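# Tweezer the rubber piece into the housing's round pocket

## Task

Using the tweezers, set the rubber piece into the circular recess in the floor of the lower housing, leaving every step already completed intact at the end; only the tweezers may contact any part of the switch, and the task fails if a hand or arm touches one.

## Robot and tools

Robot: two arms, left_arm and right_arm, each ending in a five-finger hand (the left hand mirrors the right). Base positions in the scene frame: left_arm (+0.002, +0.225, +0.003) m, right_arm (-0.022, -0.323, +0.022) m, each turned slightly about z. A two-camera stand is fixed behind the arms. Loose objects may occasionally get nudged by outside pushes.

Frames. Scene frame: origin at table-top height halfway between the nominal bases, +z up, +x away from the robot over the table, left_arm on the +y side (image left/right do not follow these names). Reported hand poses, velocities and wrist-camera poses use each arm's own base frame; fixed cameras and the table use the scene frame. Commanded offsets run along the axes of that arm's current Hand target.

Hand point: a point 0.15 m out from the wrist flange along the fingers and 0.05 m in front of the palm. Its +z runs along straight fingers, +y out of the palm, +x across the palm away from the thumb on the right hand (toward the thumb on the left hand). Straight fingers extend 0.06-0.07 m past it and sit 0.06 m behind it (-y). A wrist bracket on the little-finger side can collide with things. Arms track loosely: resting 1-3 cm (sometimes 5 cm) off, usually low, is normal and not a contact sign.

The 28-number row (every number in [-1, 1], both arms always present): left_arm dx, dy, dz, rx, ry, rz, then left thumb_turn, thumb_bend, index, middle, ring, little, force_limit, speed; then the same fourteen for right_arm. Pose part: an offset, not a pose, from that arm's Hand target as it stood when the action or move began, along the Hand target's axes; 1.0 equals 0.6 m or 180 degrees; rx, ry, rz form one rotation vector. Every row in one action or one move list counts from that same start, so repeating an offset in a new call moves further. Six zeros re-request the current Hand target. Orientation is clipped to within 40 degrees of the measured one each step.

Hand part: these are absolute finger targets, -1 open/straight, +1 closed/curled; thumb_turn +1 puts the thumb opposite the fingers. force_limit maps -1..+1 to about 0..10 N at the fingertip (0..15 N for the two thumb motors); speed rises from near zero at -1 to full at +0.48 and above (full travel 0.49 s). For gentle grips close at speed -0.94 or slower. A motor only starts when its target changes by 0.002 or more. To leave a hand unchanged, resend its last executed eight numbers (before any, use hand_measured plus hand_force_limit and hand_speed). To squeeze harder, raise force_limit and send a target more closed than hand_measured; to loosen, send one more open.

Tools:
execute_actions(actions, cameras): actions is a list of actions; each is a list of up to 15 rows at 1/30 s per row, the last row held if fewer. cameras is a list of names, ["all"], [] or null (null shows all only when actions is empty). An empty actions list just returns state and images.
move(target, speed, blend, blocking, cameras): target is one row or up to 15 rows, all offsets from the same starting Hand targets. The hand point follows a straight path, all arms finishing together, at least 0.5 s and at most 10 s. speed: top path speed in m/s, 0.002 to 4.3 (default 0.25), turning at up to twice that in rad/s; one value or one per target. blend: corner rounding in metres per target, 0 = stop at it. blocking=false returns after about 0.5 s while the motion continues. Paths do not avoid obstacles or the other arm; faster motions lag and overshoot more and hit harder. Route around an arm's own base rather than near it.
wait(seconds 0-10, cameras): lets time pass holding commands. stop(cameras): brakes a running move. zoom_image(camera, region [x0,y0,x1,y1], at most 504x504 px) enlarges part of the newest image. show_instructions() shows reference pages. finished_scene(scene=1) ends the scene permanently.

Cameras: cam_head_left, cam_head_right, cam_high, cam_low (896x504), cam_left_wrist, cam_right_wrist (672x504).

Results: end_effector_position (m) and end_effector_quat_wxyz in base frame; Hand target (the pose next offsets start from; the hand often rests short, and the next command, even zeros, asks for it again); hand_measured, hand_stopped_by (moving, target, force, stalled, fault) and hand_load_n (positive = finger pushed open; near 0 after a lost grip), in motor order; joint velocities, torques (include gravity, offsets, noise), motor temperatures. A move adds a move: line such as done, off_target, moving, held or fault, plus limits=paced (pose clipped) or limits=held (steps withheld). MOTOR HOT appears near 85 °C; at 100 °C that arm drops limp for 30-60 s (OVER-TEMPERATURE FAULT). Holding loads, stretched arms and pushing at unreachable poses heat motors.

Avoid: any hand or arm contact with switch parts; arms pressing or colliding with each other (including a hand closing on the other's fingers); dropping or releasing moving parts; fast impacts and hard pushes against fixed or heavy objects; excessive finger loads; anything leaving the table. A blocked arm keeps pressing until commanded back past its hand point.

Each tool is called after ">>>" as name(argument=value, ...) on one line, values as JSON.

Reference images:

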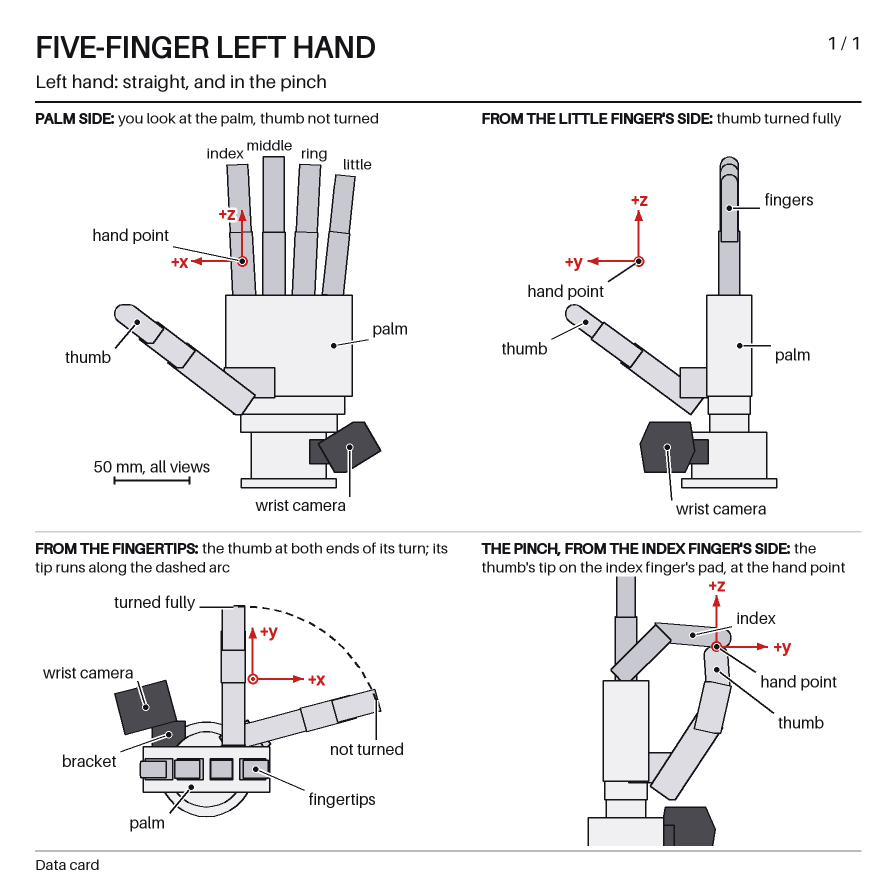

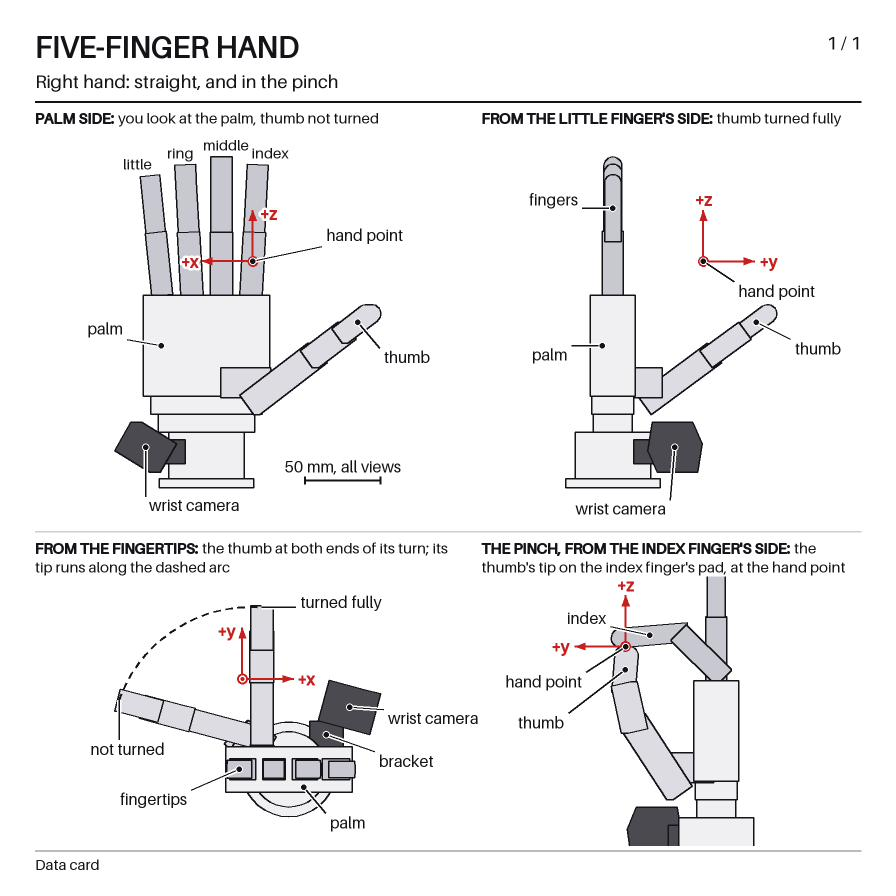

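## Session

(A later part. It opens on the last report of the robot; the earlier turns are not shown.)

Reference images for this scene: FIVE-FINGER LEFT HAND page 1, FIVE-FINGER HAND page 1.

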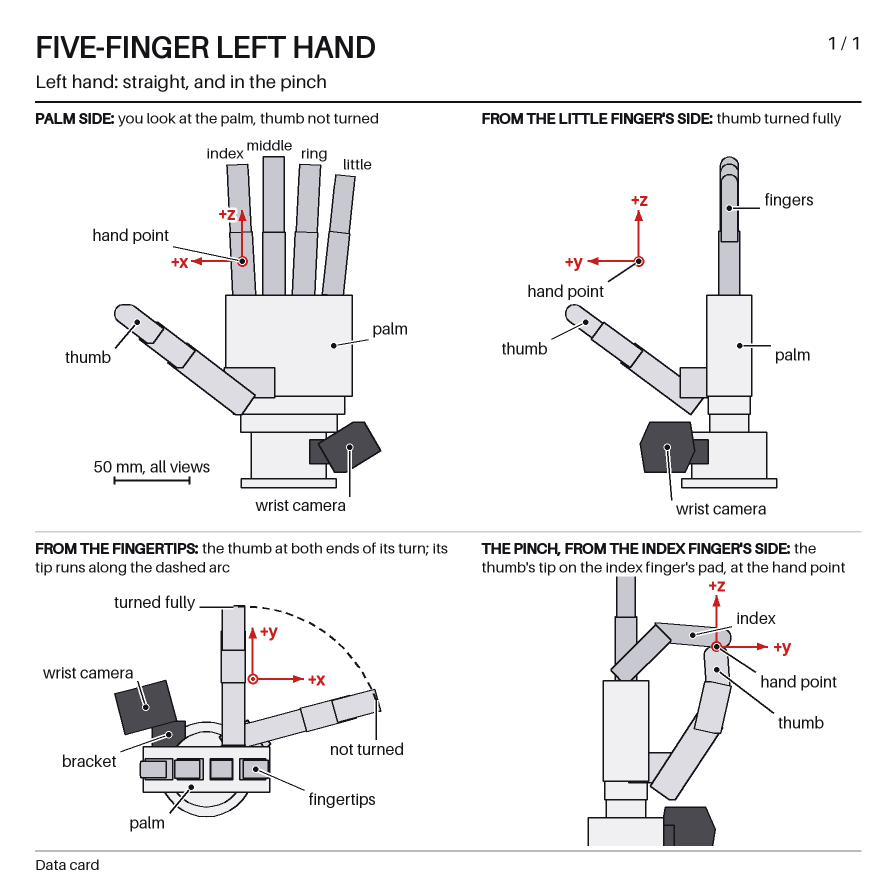

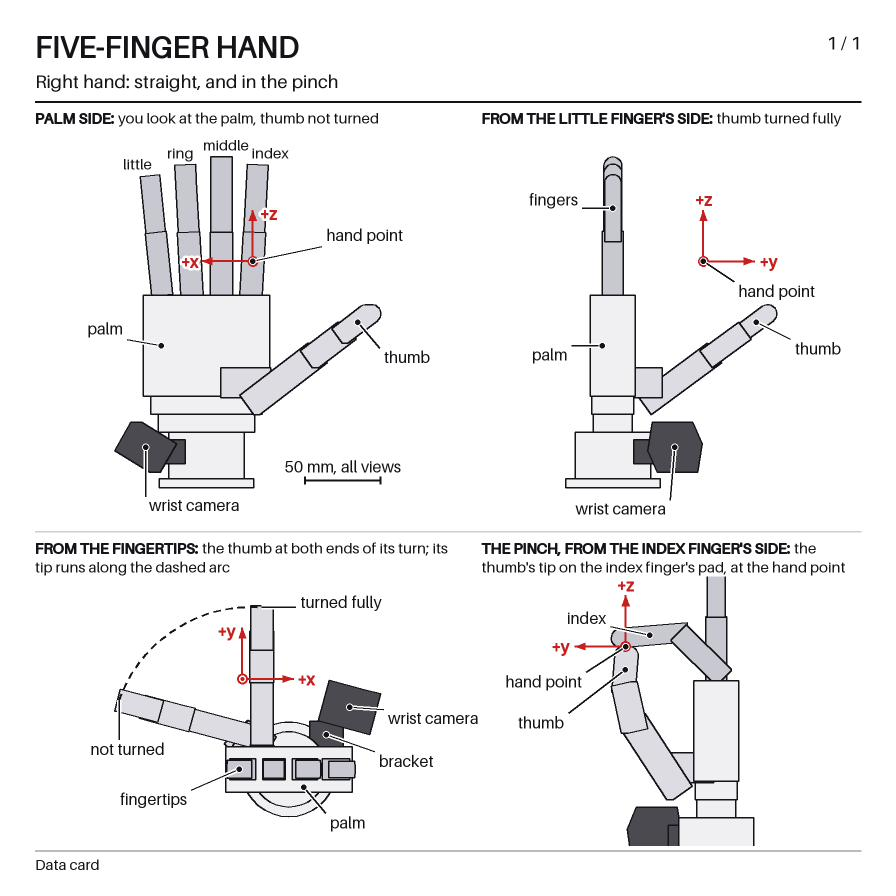

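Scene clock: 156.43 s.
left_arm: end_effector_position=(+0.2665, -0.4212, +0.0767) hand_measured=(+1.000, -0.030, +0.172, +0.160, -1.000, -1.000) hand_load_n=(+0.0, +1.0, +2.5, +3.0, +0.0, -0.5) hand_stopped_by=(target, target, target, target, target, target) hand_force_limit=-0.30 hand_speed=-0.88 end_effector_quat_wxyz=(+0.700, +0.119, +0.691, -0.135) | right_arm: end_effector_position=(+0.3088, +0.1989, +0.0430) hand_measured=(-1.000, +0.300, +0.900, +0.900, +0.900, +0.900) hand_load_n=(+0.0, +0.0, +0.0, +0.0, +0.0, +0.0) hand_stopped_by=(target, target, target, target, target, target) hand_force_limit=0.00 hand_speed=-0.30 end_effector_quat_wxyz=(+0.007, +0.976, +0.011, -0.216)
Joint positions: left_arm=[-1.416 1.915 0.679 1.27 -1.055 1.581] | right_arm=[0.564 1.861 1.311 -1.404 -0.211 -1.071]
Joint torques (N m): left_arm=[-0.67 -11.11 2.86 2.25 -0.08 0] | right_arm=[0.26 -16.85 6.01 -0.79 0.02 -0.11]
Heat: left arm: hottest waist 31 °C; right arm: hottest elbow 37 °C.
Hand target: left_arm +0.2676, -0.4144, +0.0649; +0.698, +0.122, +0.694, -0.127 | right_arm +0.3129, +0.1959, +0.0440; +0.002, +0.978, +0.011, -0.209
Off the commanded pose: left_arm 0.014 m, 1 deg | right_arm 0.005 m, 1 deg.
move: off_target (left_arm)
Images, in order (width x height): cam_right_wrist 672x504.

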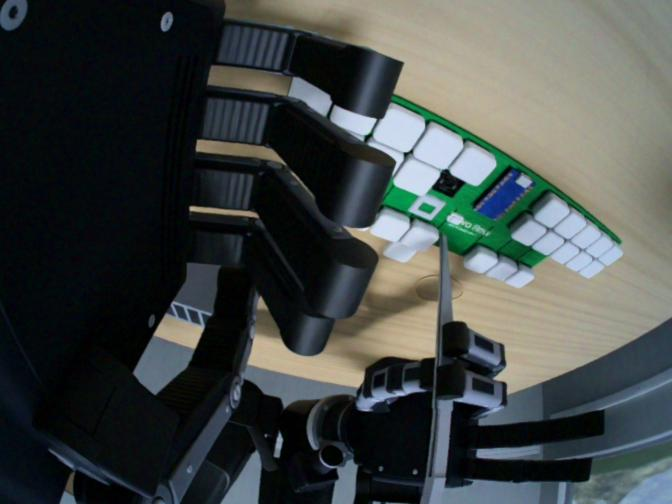

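>>> move(target=[[-0.05,0,0,0,0,0,1,-0.03,0.172,0.162,-1,-1,-0.3,-0.88,0,0,0,0,0,0,-1,0.3,0.9,0.9,0.9,0.9,0,-0.3]], speed=0.04, cameras=["cam_right_wrist"])

>>> zoom_image(camera="cam_right_wrist", region=[420, 220, 480, 300])

Scene clock: 158.00 s.
left_arm: end_effector_position=(+0.2664, -0.4206, +0.0976) hand_measured=(+1.000, -0.030, +0.172, +0.160, -1.000, -1.000) hand_load_n=(+0.5, +1.0, +2.5, +3.0, +0.0, +0.0) hand_stopped_by=(target, target, target, target, target, target) hand_force_limit=-0.30 hand_speed=-0.88 end_effector_quat_wxyz=(+0.701, +0.117, +0.690, -0.137) | right_arm: end_effector_position=(+0.3088, +0.1989, +0.0430) hand_measured=(-1.000, +0.300, +0.900, +0.900, +0.900, +0.900) hand_load_n=(+0.0, +0.0, +0.0, +0.0, +0.0, +0.0) hand_stopped_by=(target, target, target, target, target, target) hand_force_limit=0.00 hand_speed=-0.30 end_effector_quat_wxyz=(+0.007, +0.976, +0.011, -0.216)
Joint positions: left_arm=[-1.416 1.849 0.673 1.215 -1.055 1.581] | right_arm=[0.564 1.861 1.311 -1.404 -0.211 -1.071]
Joint torques (N m): left_arm=[-1.03 -12.75 3.22 1.22 -0.08 0.04] | right_arm=[0.32 -16.91 6.02 -0.79 0.02 -0.12]
Heat: left arm: hottest waist 31 °C; right arm: hottest elbow 37 °C.
Hand target: left_arm +0.2674, -0.4142, +0.0949; +0.698, +0.122, +0.694, -0.127 | right_arm +0.3129, +0.1959, +0.0440; +0.002, +0.978, +0.011, -0.209
Off the commanded pose: left_arm 0.007 m, 1 deg | right_arm 0.005 m, 1 deg.
move: done
Images, in order (width x height): cam_right_wrist 672x504.

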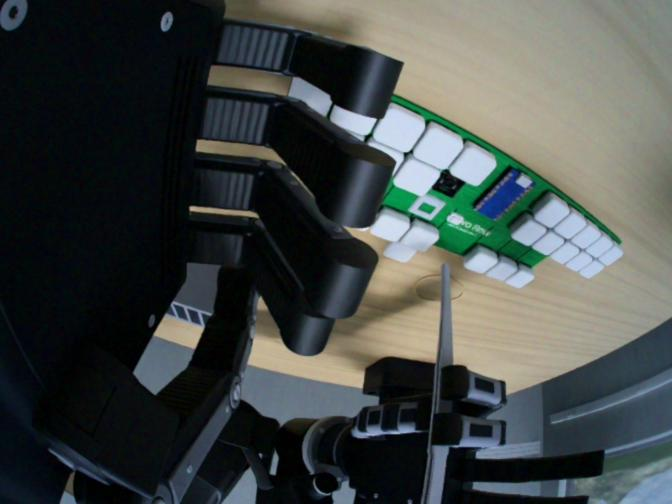

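Scaled by 6.300 from the camera's 672x504 image, which has a finer 960x720 frame.

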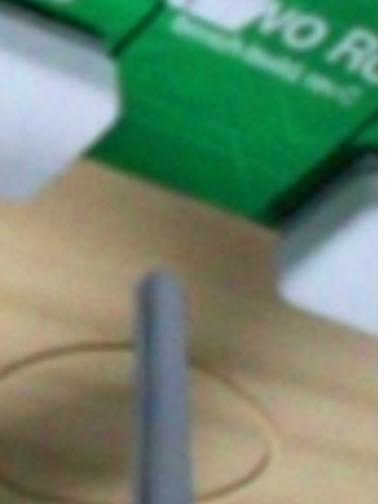

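>>> zoom_image(camera="cam_right_wrist", region=[434, 255, 464, 285])

>>> zoom_image(camera="cam_right_wrist", region=[425, 225, 465, 260])

Scaled by 16.800 from the camera's 672x504 image, which has a finer 960x720 frame.

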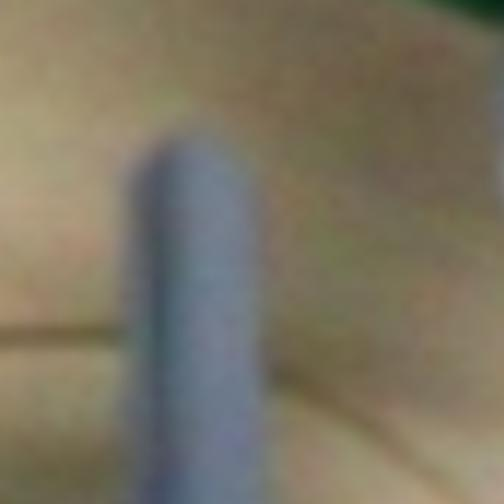

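Scaled by 12.600 from the camera's 672x504 image, which has a finer 960x720 frame.

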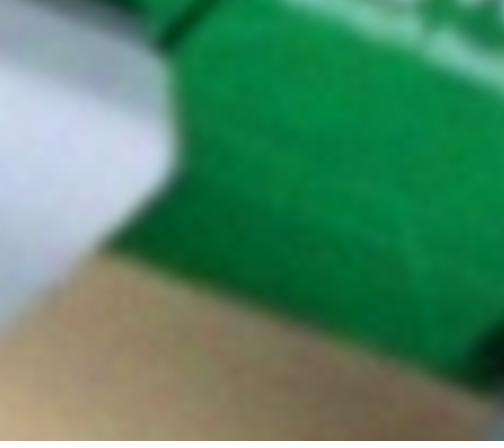

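>>> zoom_image(camera="cam_right_wrist", region=[380, 190, 470, 270])

>>> zoom_image(camera="cam_right_wrist", region=[380, 240, 540, 340])

>>> zoom_image(camera="cam_right_wrist", region=[440, 180, 560, 280])

Scaled by 5.600 from the camera's 672x504 image, which has a finer 960x720 frame.

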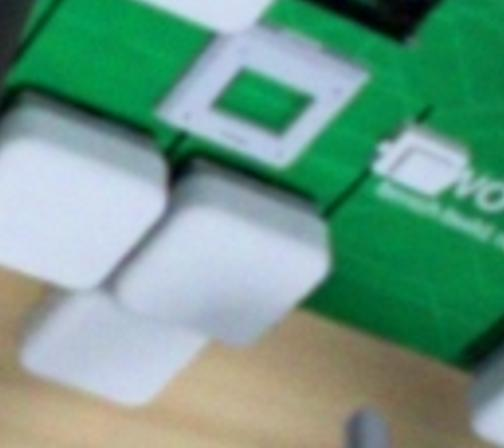

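Scaled by 3.150 from the camera's 672x504 image, which has a finer 960x720 frame.

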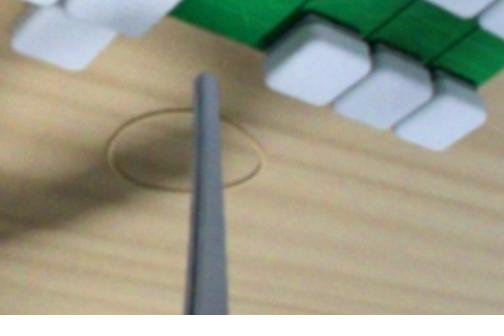

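Scaled by 4.200 from the camera's 672x504 image, which has a finer 960x720 frame.

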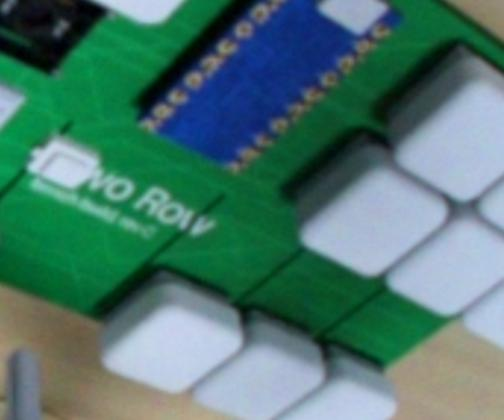

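>>> wait(seconds=0.1, cameras=["cam_head_left", "cam_head_right", "cam_low", "cam_high", "cam_left_wrist", "cam_right_wrist"])

>>> zoom_image(camera="cam_head_left", region=[400, 255, 480, 310])

>>> zoom_image(camera="cam_head_right", region=[400, 255, 480, 310])

Scene clock: 159.00 s.
left_arm: end_effector_position=(+0.2664, -0.4206, +0.0976) hand_measured=(+1.000, -0.030, +0.172, +0.160, -1.000, -1.000) hand_load_n=(+0.5, +1.0, +2.5, +2.5, +0.0, +0.0) hand_stopped_by=(target, target, target, target, target, target) hand_force_limit=-0.30 hand_speed=-0.88 end_effector_quat_wxyz=(+0.701, +0.117, +0.690, -0.137) | right_arm: end_effector_position=(+0.3088, +0.1989, +0.0430) hand_measured=(-1.000, +0.300, +0.900, +0.900, +0.900, +0.900) hand_load_n=(+0.0, +0.0, +0.0, +0.0, +0.0, +0.5) hand_stopped_by=(target, target, target, target, target, target) hand_force_limit=0.00 hand_speed=-0.30 end_effector_quat_wxyz=(+0.007, +0.976, +0.011, -0.216)
Joint positions: left_arm=[-1.416 1.849 0.673 1.215 -1.055 1.581] | right_arm=[0.564 1.861 1.311 -1.404 -0.211 -1.071]
Joint torques (N m): left_arm=[-1.03 -12.86 3.28 1.18 -0.08 0.03] | right_arm=[0.26 -16.91 6.01 -0.77 0.02 -0.12]
Heat: left arm: hottest waist 31 °C; right arm: hottest elbow 36 °C.
Hand target: left_arm +0.2674, -0.4142, +0.0949; +0.699, +0.122, +0.694, -0.127 | right_arm +0.3129, +0.1959, +0.0440; +0.002, +0.978, +0.011, -0.209
Off the commanded pose: left_arm 0.007 m, 1 deg | right_arm 0.005 m, 1 deg.
wait: 0.10 s; at rest from the start

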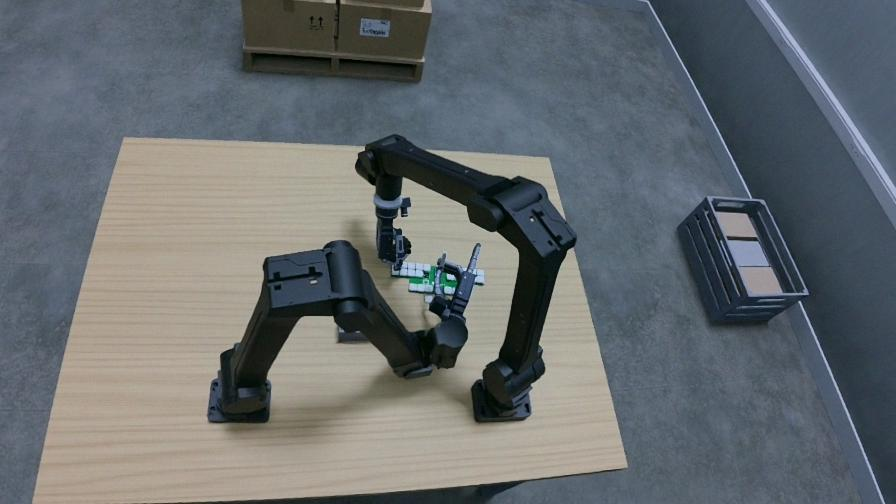

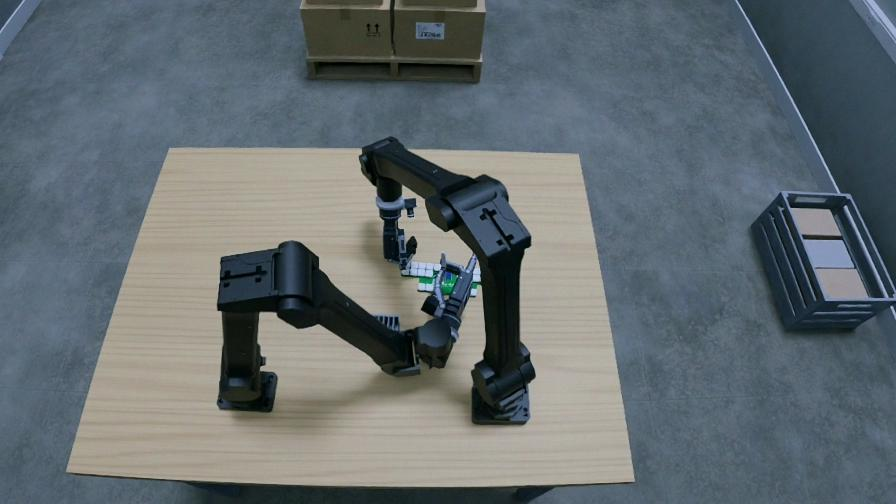

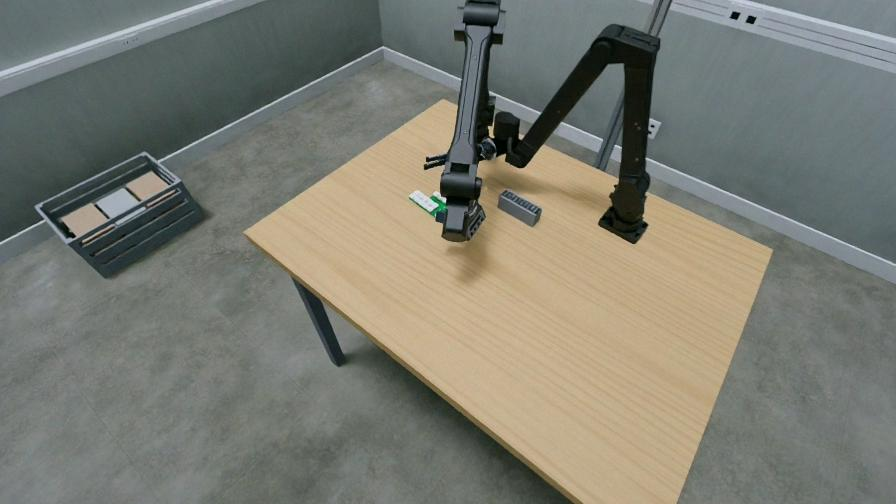

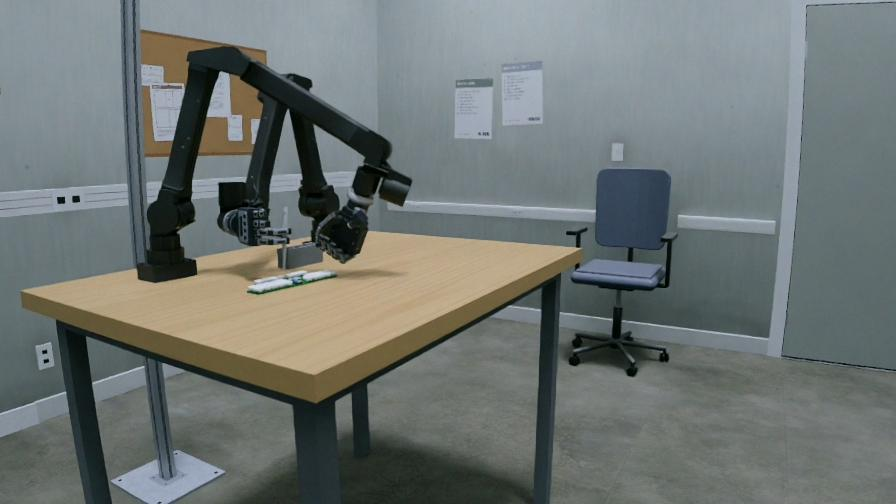

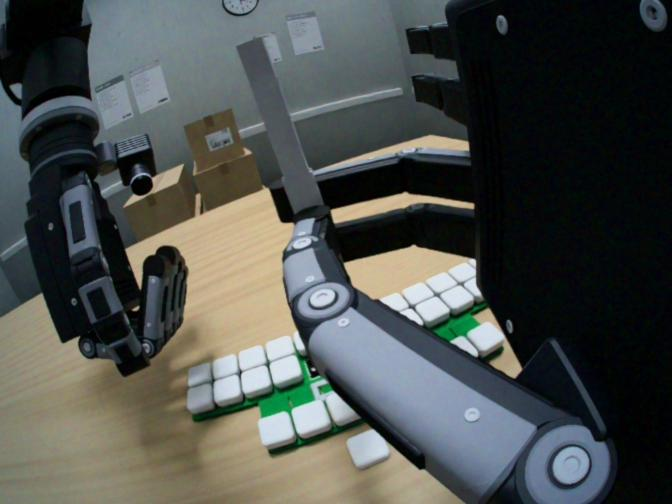

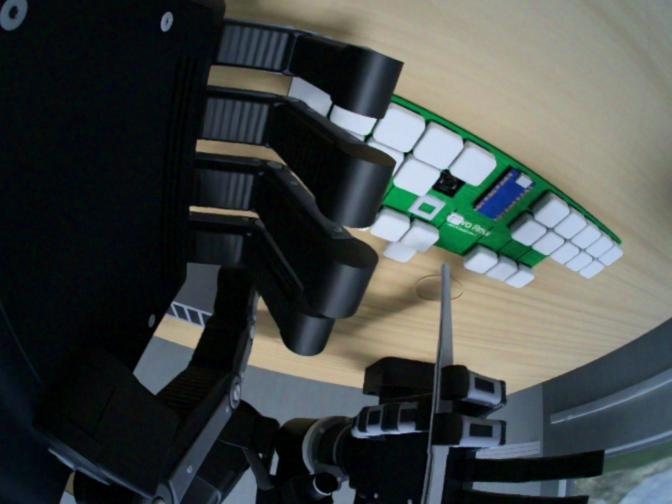

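Scaled by 6.300 from the camera's 896x504 image, which has a finer 1280x720 frame.

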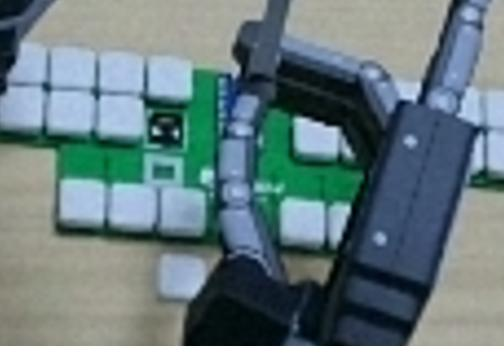

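Scaled by 6.300 from the camera's 896x504 image, which has a finer 1280x720 frame.

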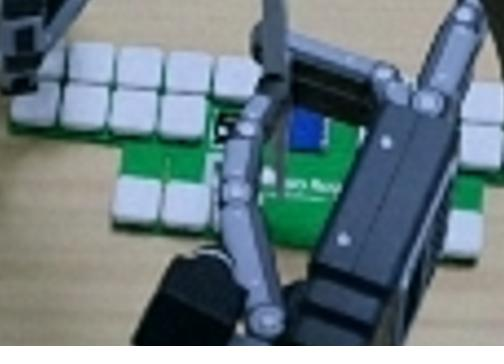

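>>> move(target=[[-0.08,0.02,-0.2,0,0,0,1,-0.03,0.172,0.162,-1,-1,-0.3,-0.88,0,0,0,0,0,0,-1,0.3,0.9,0.9,0.9,0.9,0,-0.3]], speed=0.1, cameras=["cam_head_left", "cam_head_right", "cam_right_wrist"])

>>> zoom_image(camera="cam_head_left", region=[390, 255, 470, 310])

>>> zoom_image(camera="cam_head_right", region=[400, 255, 480, 310])

>>> zoom_image(camera="cam_right_wrist", region=[380, 200, 500, 320])

Scene clock: 161.17 s.
left_arm: end_effector_position=(+0.1616, -0.3658, +0.1433) hand_measured=(+1.000, -0.030, +0.172, +0.160, -1.000, -1.000) hand_load_n=(+0.0, +1.0, +3.0, +3.0, +0.0, +0.0) hand_stopped_by=(target, target, target, target, target, target) hand_force_limit=-0.30 hand_speed=-0.88 end_effector_quat_wxyz=(+0.699, +0.109, +0.693, -0.136) | right_arm: end_effector_position=(+0.3088, +0.1989, +0.0430) hand_measured=(-1.000, +0.300, +0.900, +0.900, +0.900, +0.900) hand_load_n=(+0.0, +0.0, +0.0, +0.0, +0.0, +0.0) hand_stopped_by=(target, target, target, target, target, target) hand_force_limit=0.00 hand_speed=-0.30 end_effector_quat_wxyz=(+0.007, +0.976, +0.011, -0.216)
Joint positions: left_arm=[-1.686 1.609 0.526 1.145 -1.338 1.597] | right_arm=[0.564 1.861 1.311 -1.404 -0.211 -1.071]
Joint torques (N m): left_arm=[-2.08 -10.29 3.55 0.9 -0.09 0.16] | right_arm=[0.26 -16.85 6.02 -0.77 0.02 -0.11]
Heat: left arm: hottest waist 31 °C; right arm: hottest elbow 36 °C.
Hand target: left_arm +0.1587, -0.3609, +0.1418; +0.698, +0.122, +0.694, -0.127 | right_arm +0.3129, +0.1959, +0.0440; +0.002, +0.978, +0.011, -0.209
Off the commanded pose: left_arm 0.006 m, 2 deg | right_arm 0.005 m, 1 deg.
move: done
Images, in order (width x height): cam_head_left 896x504, cam_head_right 896x504, cam_right_wrist 672x504.

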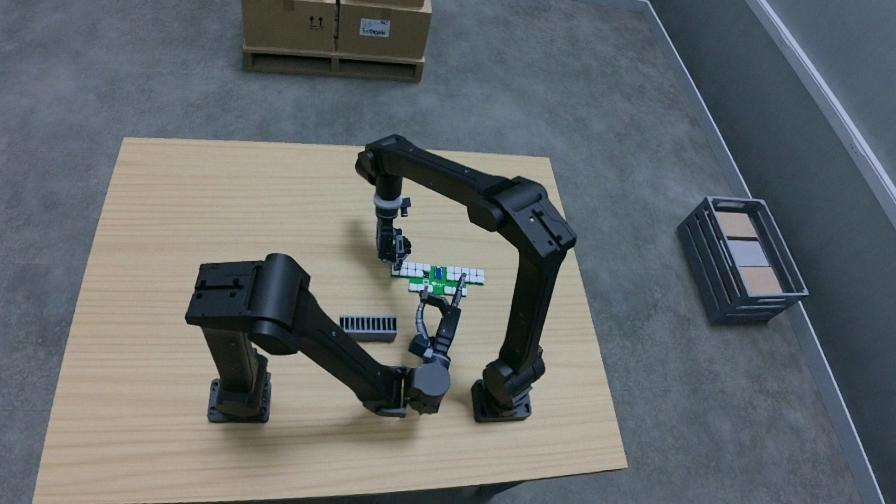

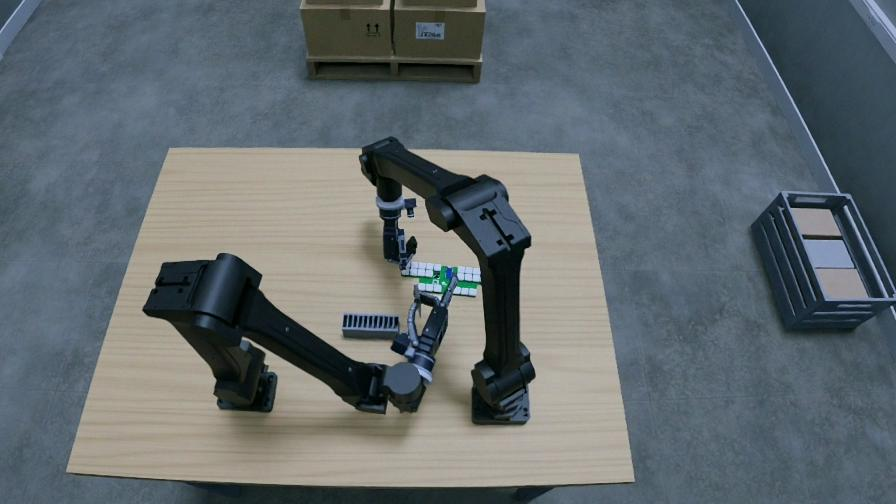

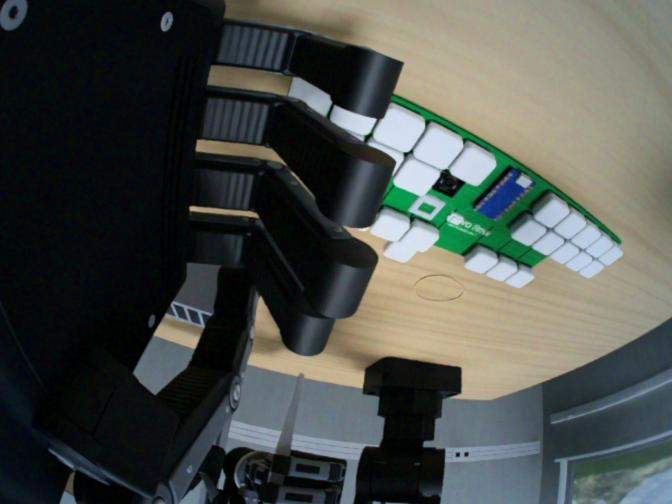

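Scaled by 6.300 from the camera's 896x504 image, which has a finer 1280x720 frame.

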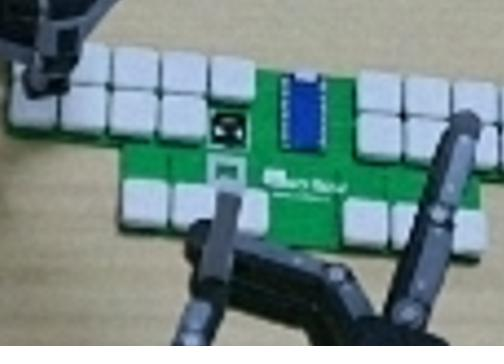

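Scaled by 6.300 from the camera's 896x504 image, which has a finer 1280x720 frame.

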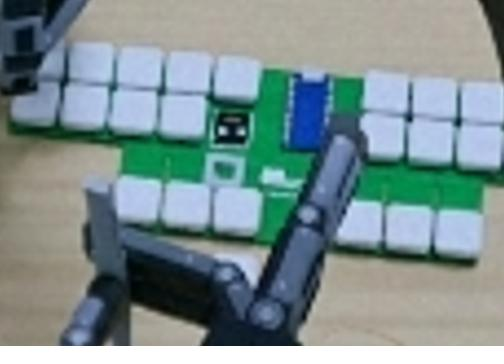

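Scaled by 4.200 from the camera's 672x504 image, which has a finer 960x720 frame.

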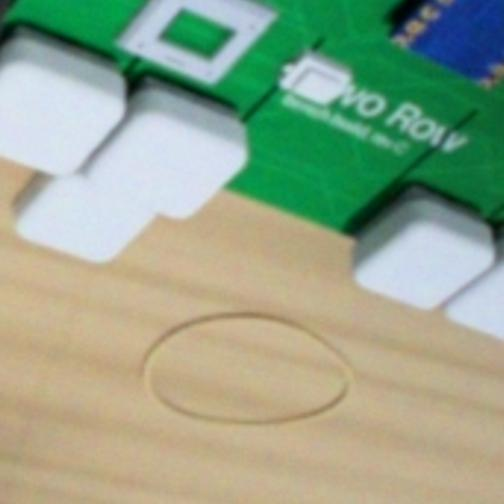

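>>> zoom_image(camera="cam_right_wrist", region=[280, 360, 330, 410])

Scaled by 10.080 from the camera's 672x504 image, which has a finer 960x720 frame.

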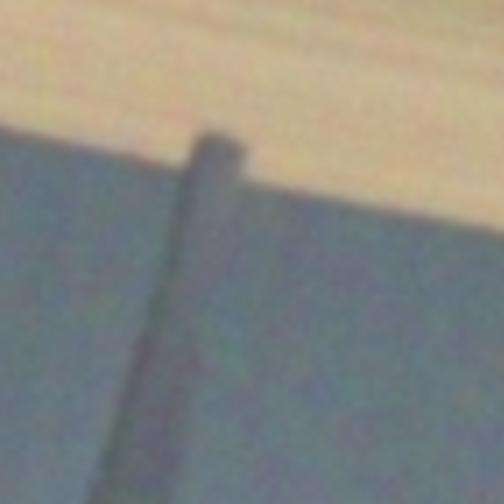

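>>> move(target=[[0,0,0,0,0,0,1,-0.03,0.19,0.18,-1,-1,-0.3,-0.9,0,0,0,0,0,0,-1,0.3,0.9,0.9,0.9,0.9,0,-0.3]], speed=0.05, cameras=["cam_left_wrist", "cam_low"])

>>> zoom_image(camera="cam_low", region=[215, 170, 315, 270])

Scene clock: 162.10 s.
left_arm: end_effector_position=(+0.1616, -0.3657, +0.1433) hand_measured=(+1.000, -0.030, +0.188, +0.168, -1.000, -1.000) hand_load_n=(+0.0, +1.5, +4.5, +3.5, +0.0, +0.0) hand_stopped_by=(target, target, force, force, target, target) hand_force_limit=-0.30 hand_speed=-0.90 end_effector_quat_wxyz=(+0.699, +0.110, +0.693, -0.135) | right_arm: end_effector_position=(+0.3088, +0.1989, +0.0430) hand_measured=(-1.000, +0.300, +0.900, +0.900, +0.900, +0.900) hand_load_n=(+0.0, +0.0, +0.0, +0.0, +0.0, +0.0) hand_stopped_by=(target, target, target, target, target, target) hand_force_limit=0.00 hand_speed=-0.30 end_effector_quat_wxyz=(+0.007, +0.976, +0.011, -0.216)
Joint positions: left_arm=[-1.686 1.609 0.526 1.143 -1.338 1.597] | right_arm=[0.564 1.861 1.311 -1.404 -0.211 -1.071]
Joint torques (N m): left_arm=[-2.37 -10.58 3.48 1.06 -0.09 0.11] | right_arm=[0.32 -16.85 6.01 -0.79 0.02 -0.12]
Heat: left arm: hottest waist 31 °C; right arm: hottest elbow 36 °C.
Hand target: left_arm +0.1587, -0.3609, +0.1418; +0.698, +0.122, +0.694, -0.127 | right_arm +0.3129, +0.1959, +0.0440; +0.002, +0.978, +0.011, -0.209
Off the commanded pose: left_arm 0.006 m, 2 deg | right_arm 0.005 m, 1 deg.
move: done
Images, in order (width x height): cam_low 896x504, cam_left_wrist 672x504.

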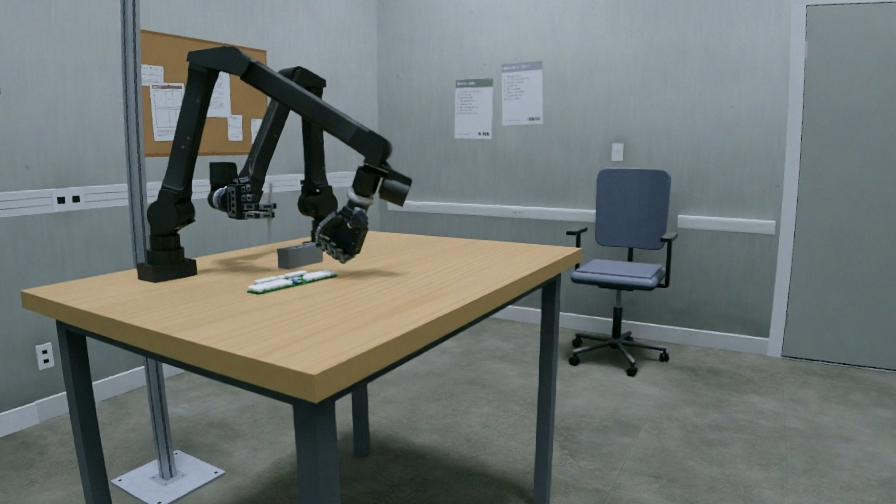

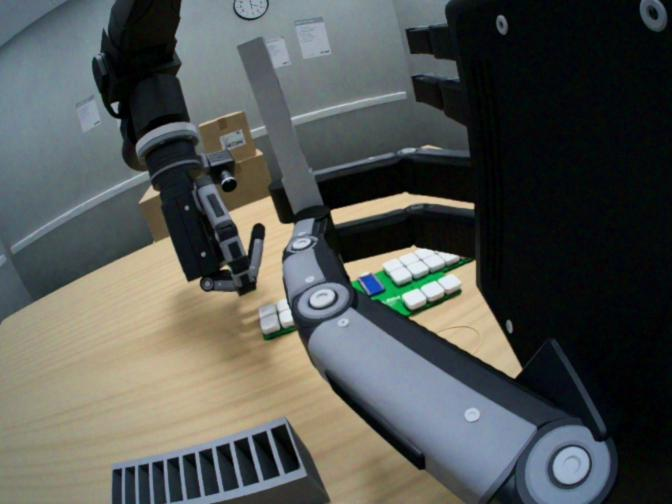

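Scaled by 5.040 from the camera's 896x504 image, which has a finer 1280x720 frame.

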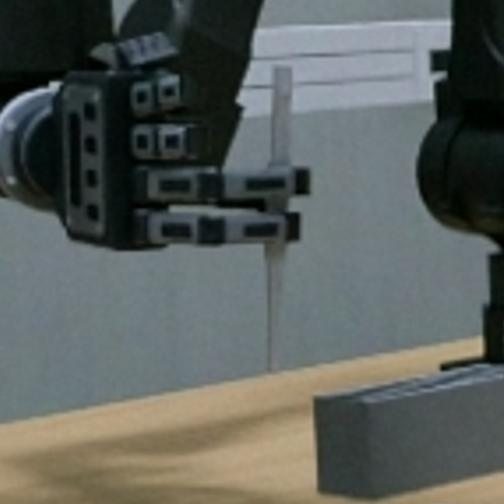

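>>> wait(seconds=0.1, cameras=["cam_right_wrist", "cam_head_left", "cam_head_right"])

>>> zoom_image(camera="cam_right_wrist", region=[380, 225, 440, 285])

>>> zoom_image(camera="cam_right_wrist", region=[430, 225, 490, 285])

>>> zoom_image(camera="cam_right_wrist", region=[400, 265, 480, 330])

Scene clock: 162.73 s.
left_arm: end_effector_position=(+0.1616, -0.3657, +0.1433) hand_measured=(+1.000, -0.030, +0.188, +0.168, -1.000, -1.000) hand_load_n=(+0.0, +2.0, +4.5, +3.5, +0.0, +0.0) hand_stopped_by=(target, target, force, force, target, target) hand_force_limit=-0.30 hand_speed=-0.90 end_effector_quat_wxyz=(+0.699, +0.110, +0.693, -0.135) | right_arm: end_effector_position=(+0.3088, +0.1989, +0.0430) hand_measured=(-1.000, +0.300, +0.900, +0.900, +0.900, +0.900) hand_load_n=(+0.0, +0.0, +0.0, +0.0, +0.0, +0.0) hand_stopped_by=(target, target, target, target, target, target) hand_force_limit=0.00 hand_speed=-0.30 end_effector_quat_wxyz=(+0.007, +0.976, +0.011, -0.216)
Joint positions: left_arm=[-1.686 1.609 0.526 1.143 -1.338 1.597] | right_arm=[0.564 1.861 1.311 -1.404 -0.211 -1.071]
Joint torques (N m): left_arm=[-1.96 -9.93 3.55 0.98 -0.1 0.13] | right_arm=[0.26 -16.91 6.02 -0.79 0.02 -0.11]
Heat: left arm: hottest waist 31 °C; right arm: hottest elbow 36 °C.
Hand target: left_arm +0.1587, -0.3609, +0.1418; +0.698, +0.122, +0.694, -0.127 | right_arm +0.3129, +0.1959, +0.0440; +0.002, +0.978, +0.011, -0.209
Off the commanded pose: left_arm 0.006 m, 2 deg | right_arm 0.005 m, 1 deg.
wait: 0.10 s; at rest from the start
Images, in order (width x height): cam_head_left 896x504, cam_head_right 896x504, cam_right_wrist 672x504.

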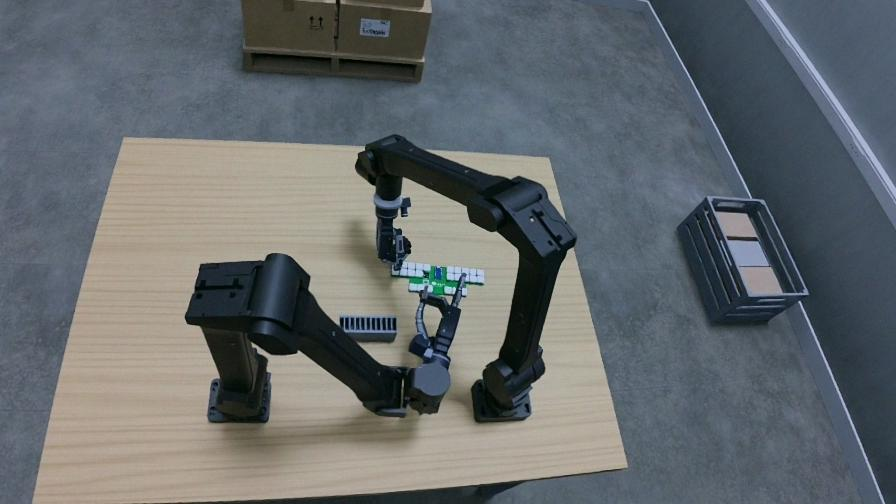

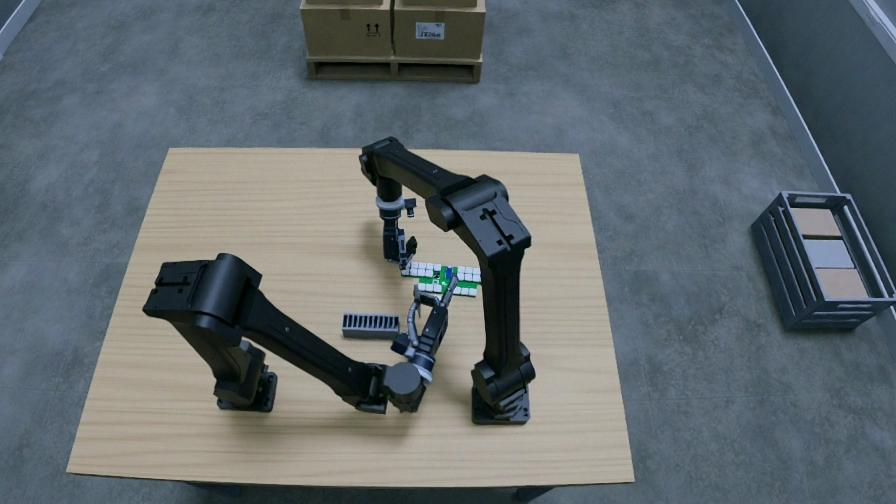

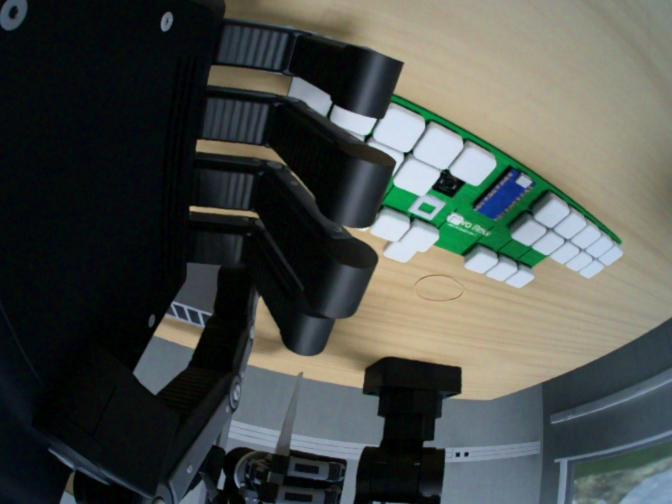

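Scaled by 8.400 from the camera's 672x504 image, which has a finer 960x720 frame.

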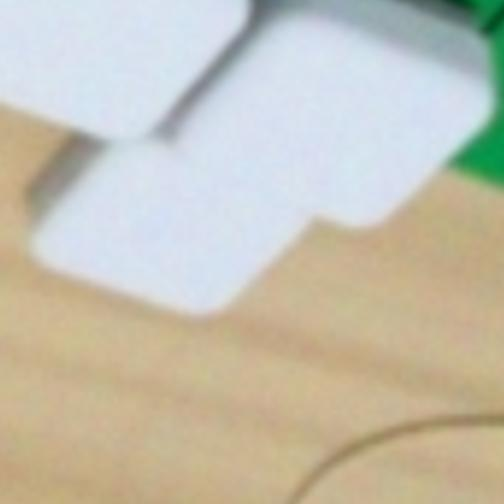

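Scaled by 8.400 from the camera's 672x504 image, which has a finer 960x720 frame.

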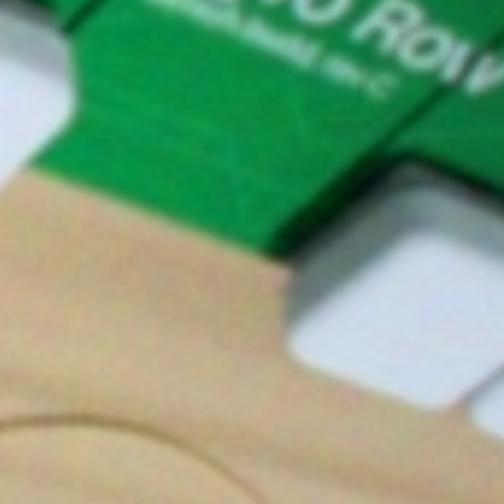

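Scaled by 6.300 from the camera's 672x504 image, which has a finer 960x720 frame.

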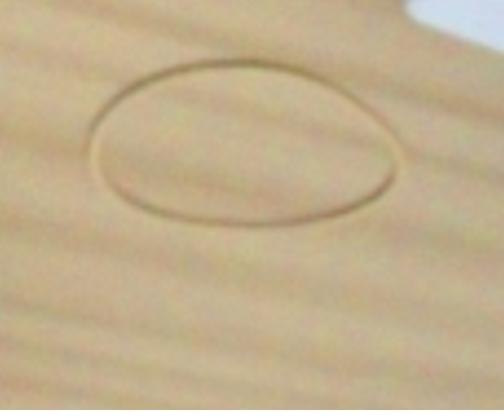

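>>> wait(seconds=0.1, cameras=["cam_left_wrist"])

>>> zoom_image(camera="cam_left_wrist", region=[340, 240, 490, 350])

Scene clock: 163.00 s.
left_arm: end_effector_position=(+0.1616, -0.3657, +0.1433) hand_measured=(+1.000, -0.030, +0.188, +0.168, -1.000, -1.000) hand_load_n=(+0.5, +1.5, +4.5, +3.5, +0.0, +0.0) hand_stopped_by=(target, target, force, force, target, target) hand_force_limit=-0.30 hand_speed=-0.90 end_effector_quat_wxyz=(+0.699, +0.110, +0.693, -0.135) | right_arm: end_effector_position=(+0.3088, +0.1989, +0.0430) hand_measured=(-1.000, +0.300, +0.900, +0.900, +0.900, +0.900) hand_load_n=(+0.0, +0.0, +0.0, +0.0, +0.0, +0.0) hand_stopped_by=(target, target, target, target, target, target) hand_force_limit=0.00 hand_speed=-0.30 end_effector_quat_wxyz=(+0.007, +0.976, +0.011, -0.216)
Joint positions: left_arm=[-1.686 1.609 0.526 1.143 -1.338 1.597] | right_arm=[0.564 1.861 1.311 -1.404 -0.211 -1.071]
Joint torques (N m): left_arm=[-2.14 -10.05 3.56 0.96 -0.1 0.12] | right_arm=[0.32 -16.91 6.01 -0.79 0.02 -0.11]
Heat: left arm: hottest waist 31 °C; right arm: hottest elbow 36 °C.
Hand target: left_arm +0.1587, -0.3609, +0.1418; +0.698, +0.122, +0.694, -0.127 | right_arm +0.3129, +0.1959, +0.0440; +0.002, +0.978, +0.011, -0.209
Off the commanded pose: left_arm 0.006 m, 2 deg | right_arm 0.005 m, 1 deg.
wait: 0.10 s; at rest from the start
Images, in order (width x height): cam_left_wrist 672x504.

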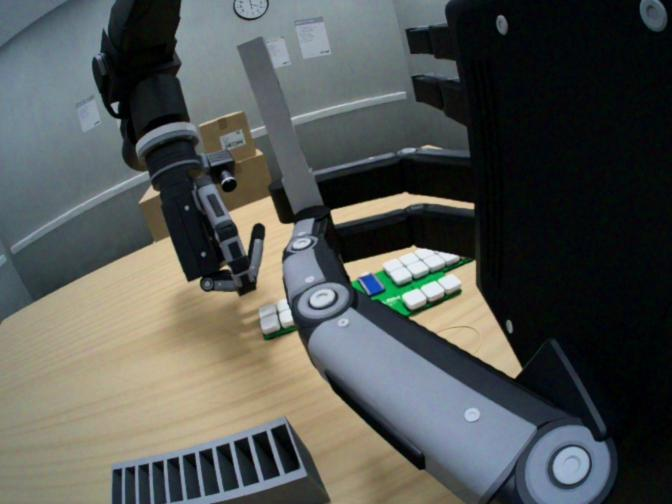

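Scaled by 3.360 from the camera's 672x504 image, which has a finer 960x720 frame.

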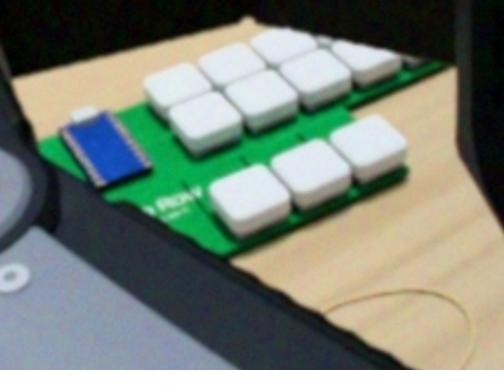

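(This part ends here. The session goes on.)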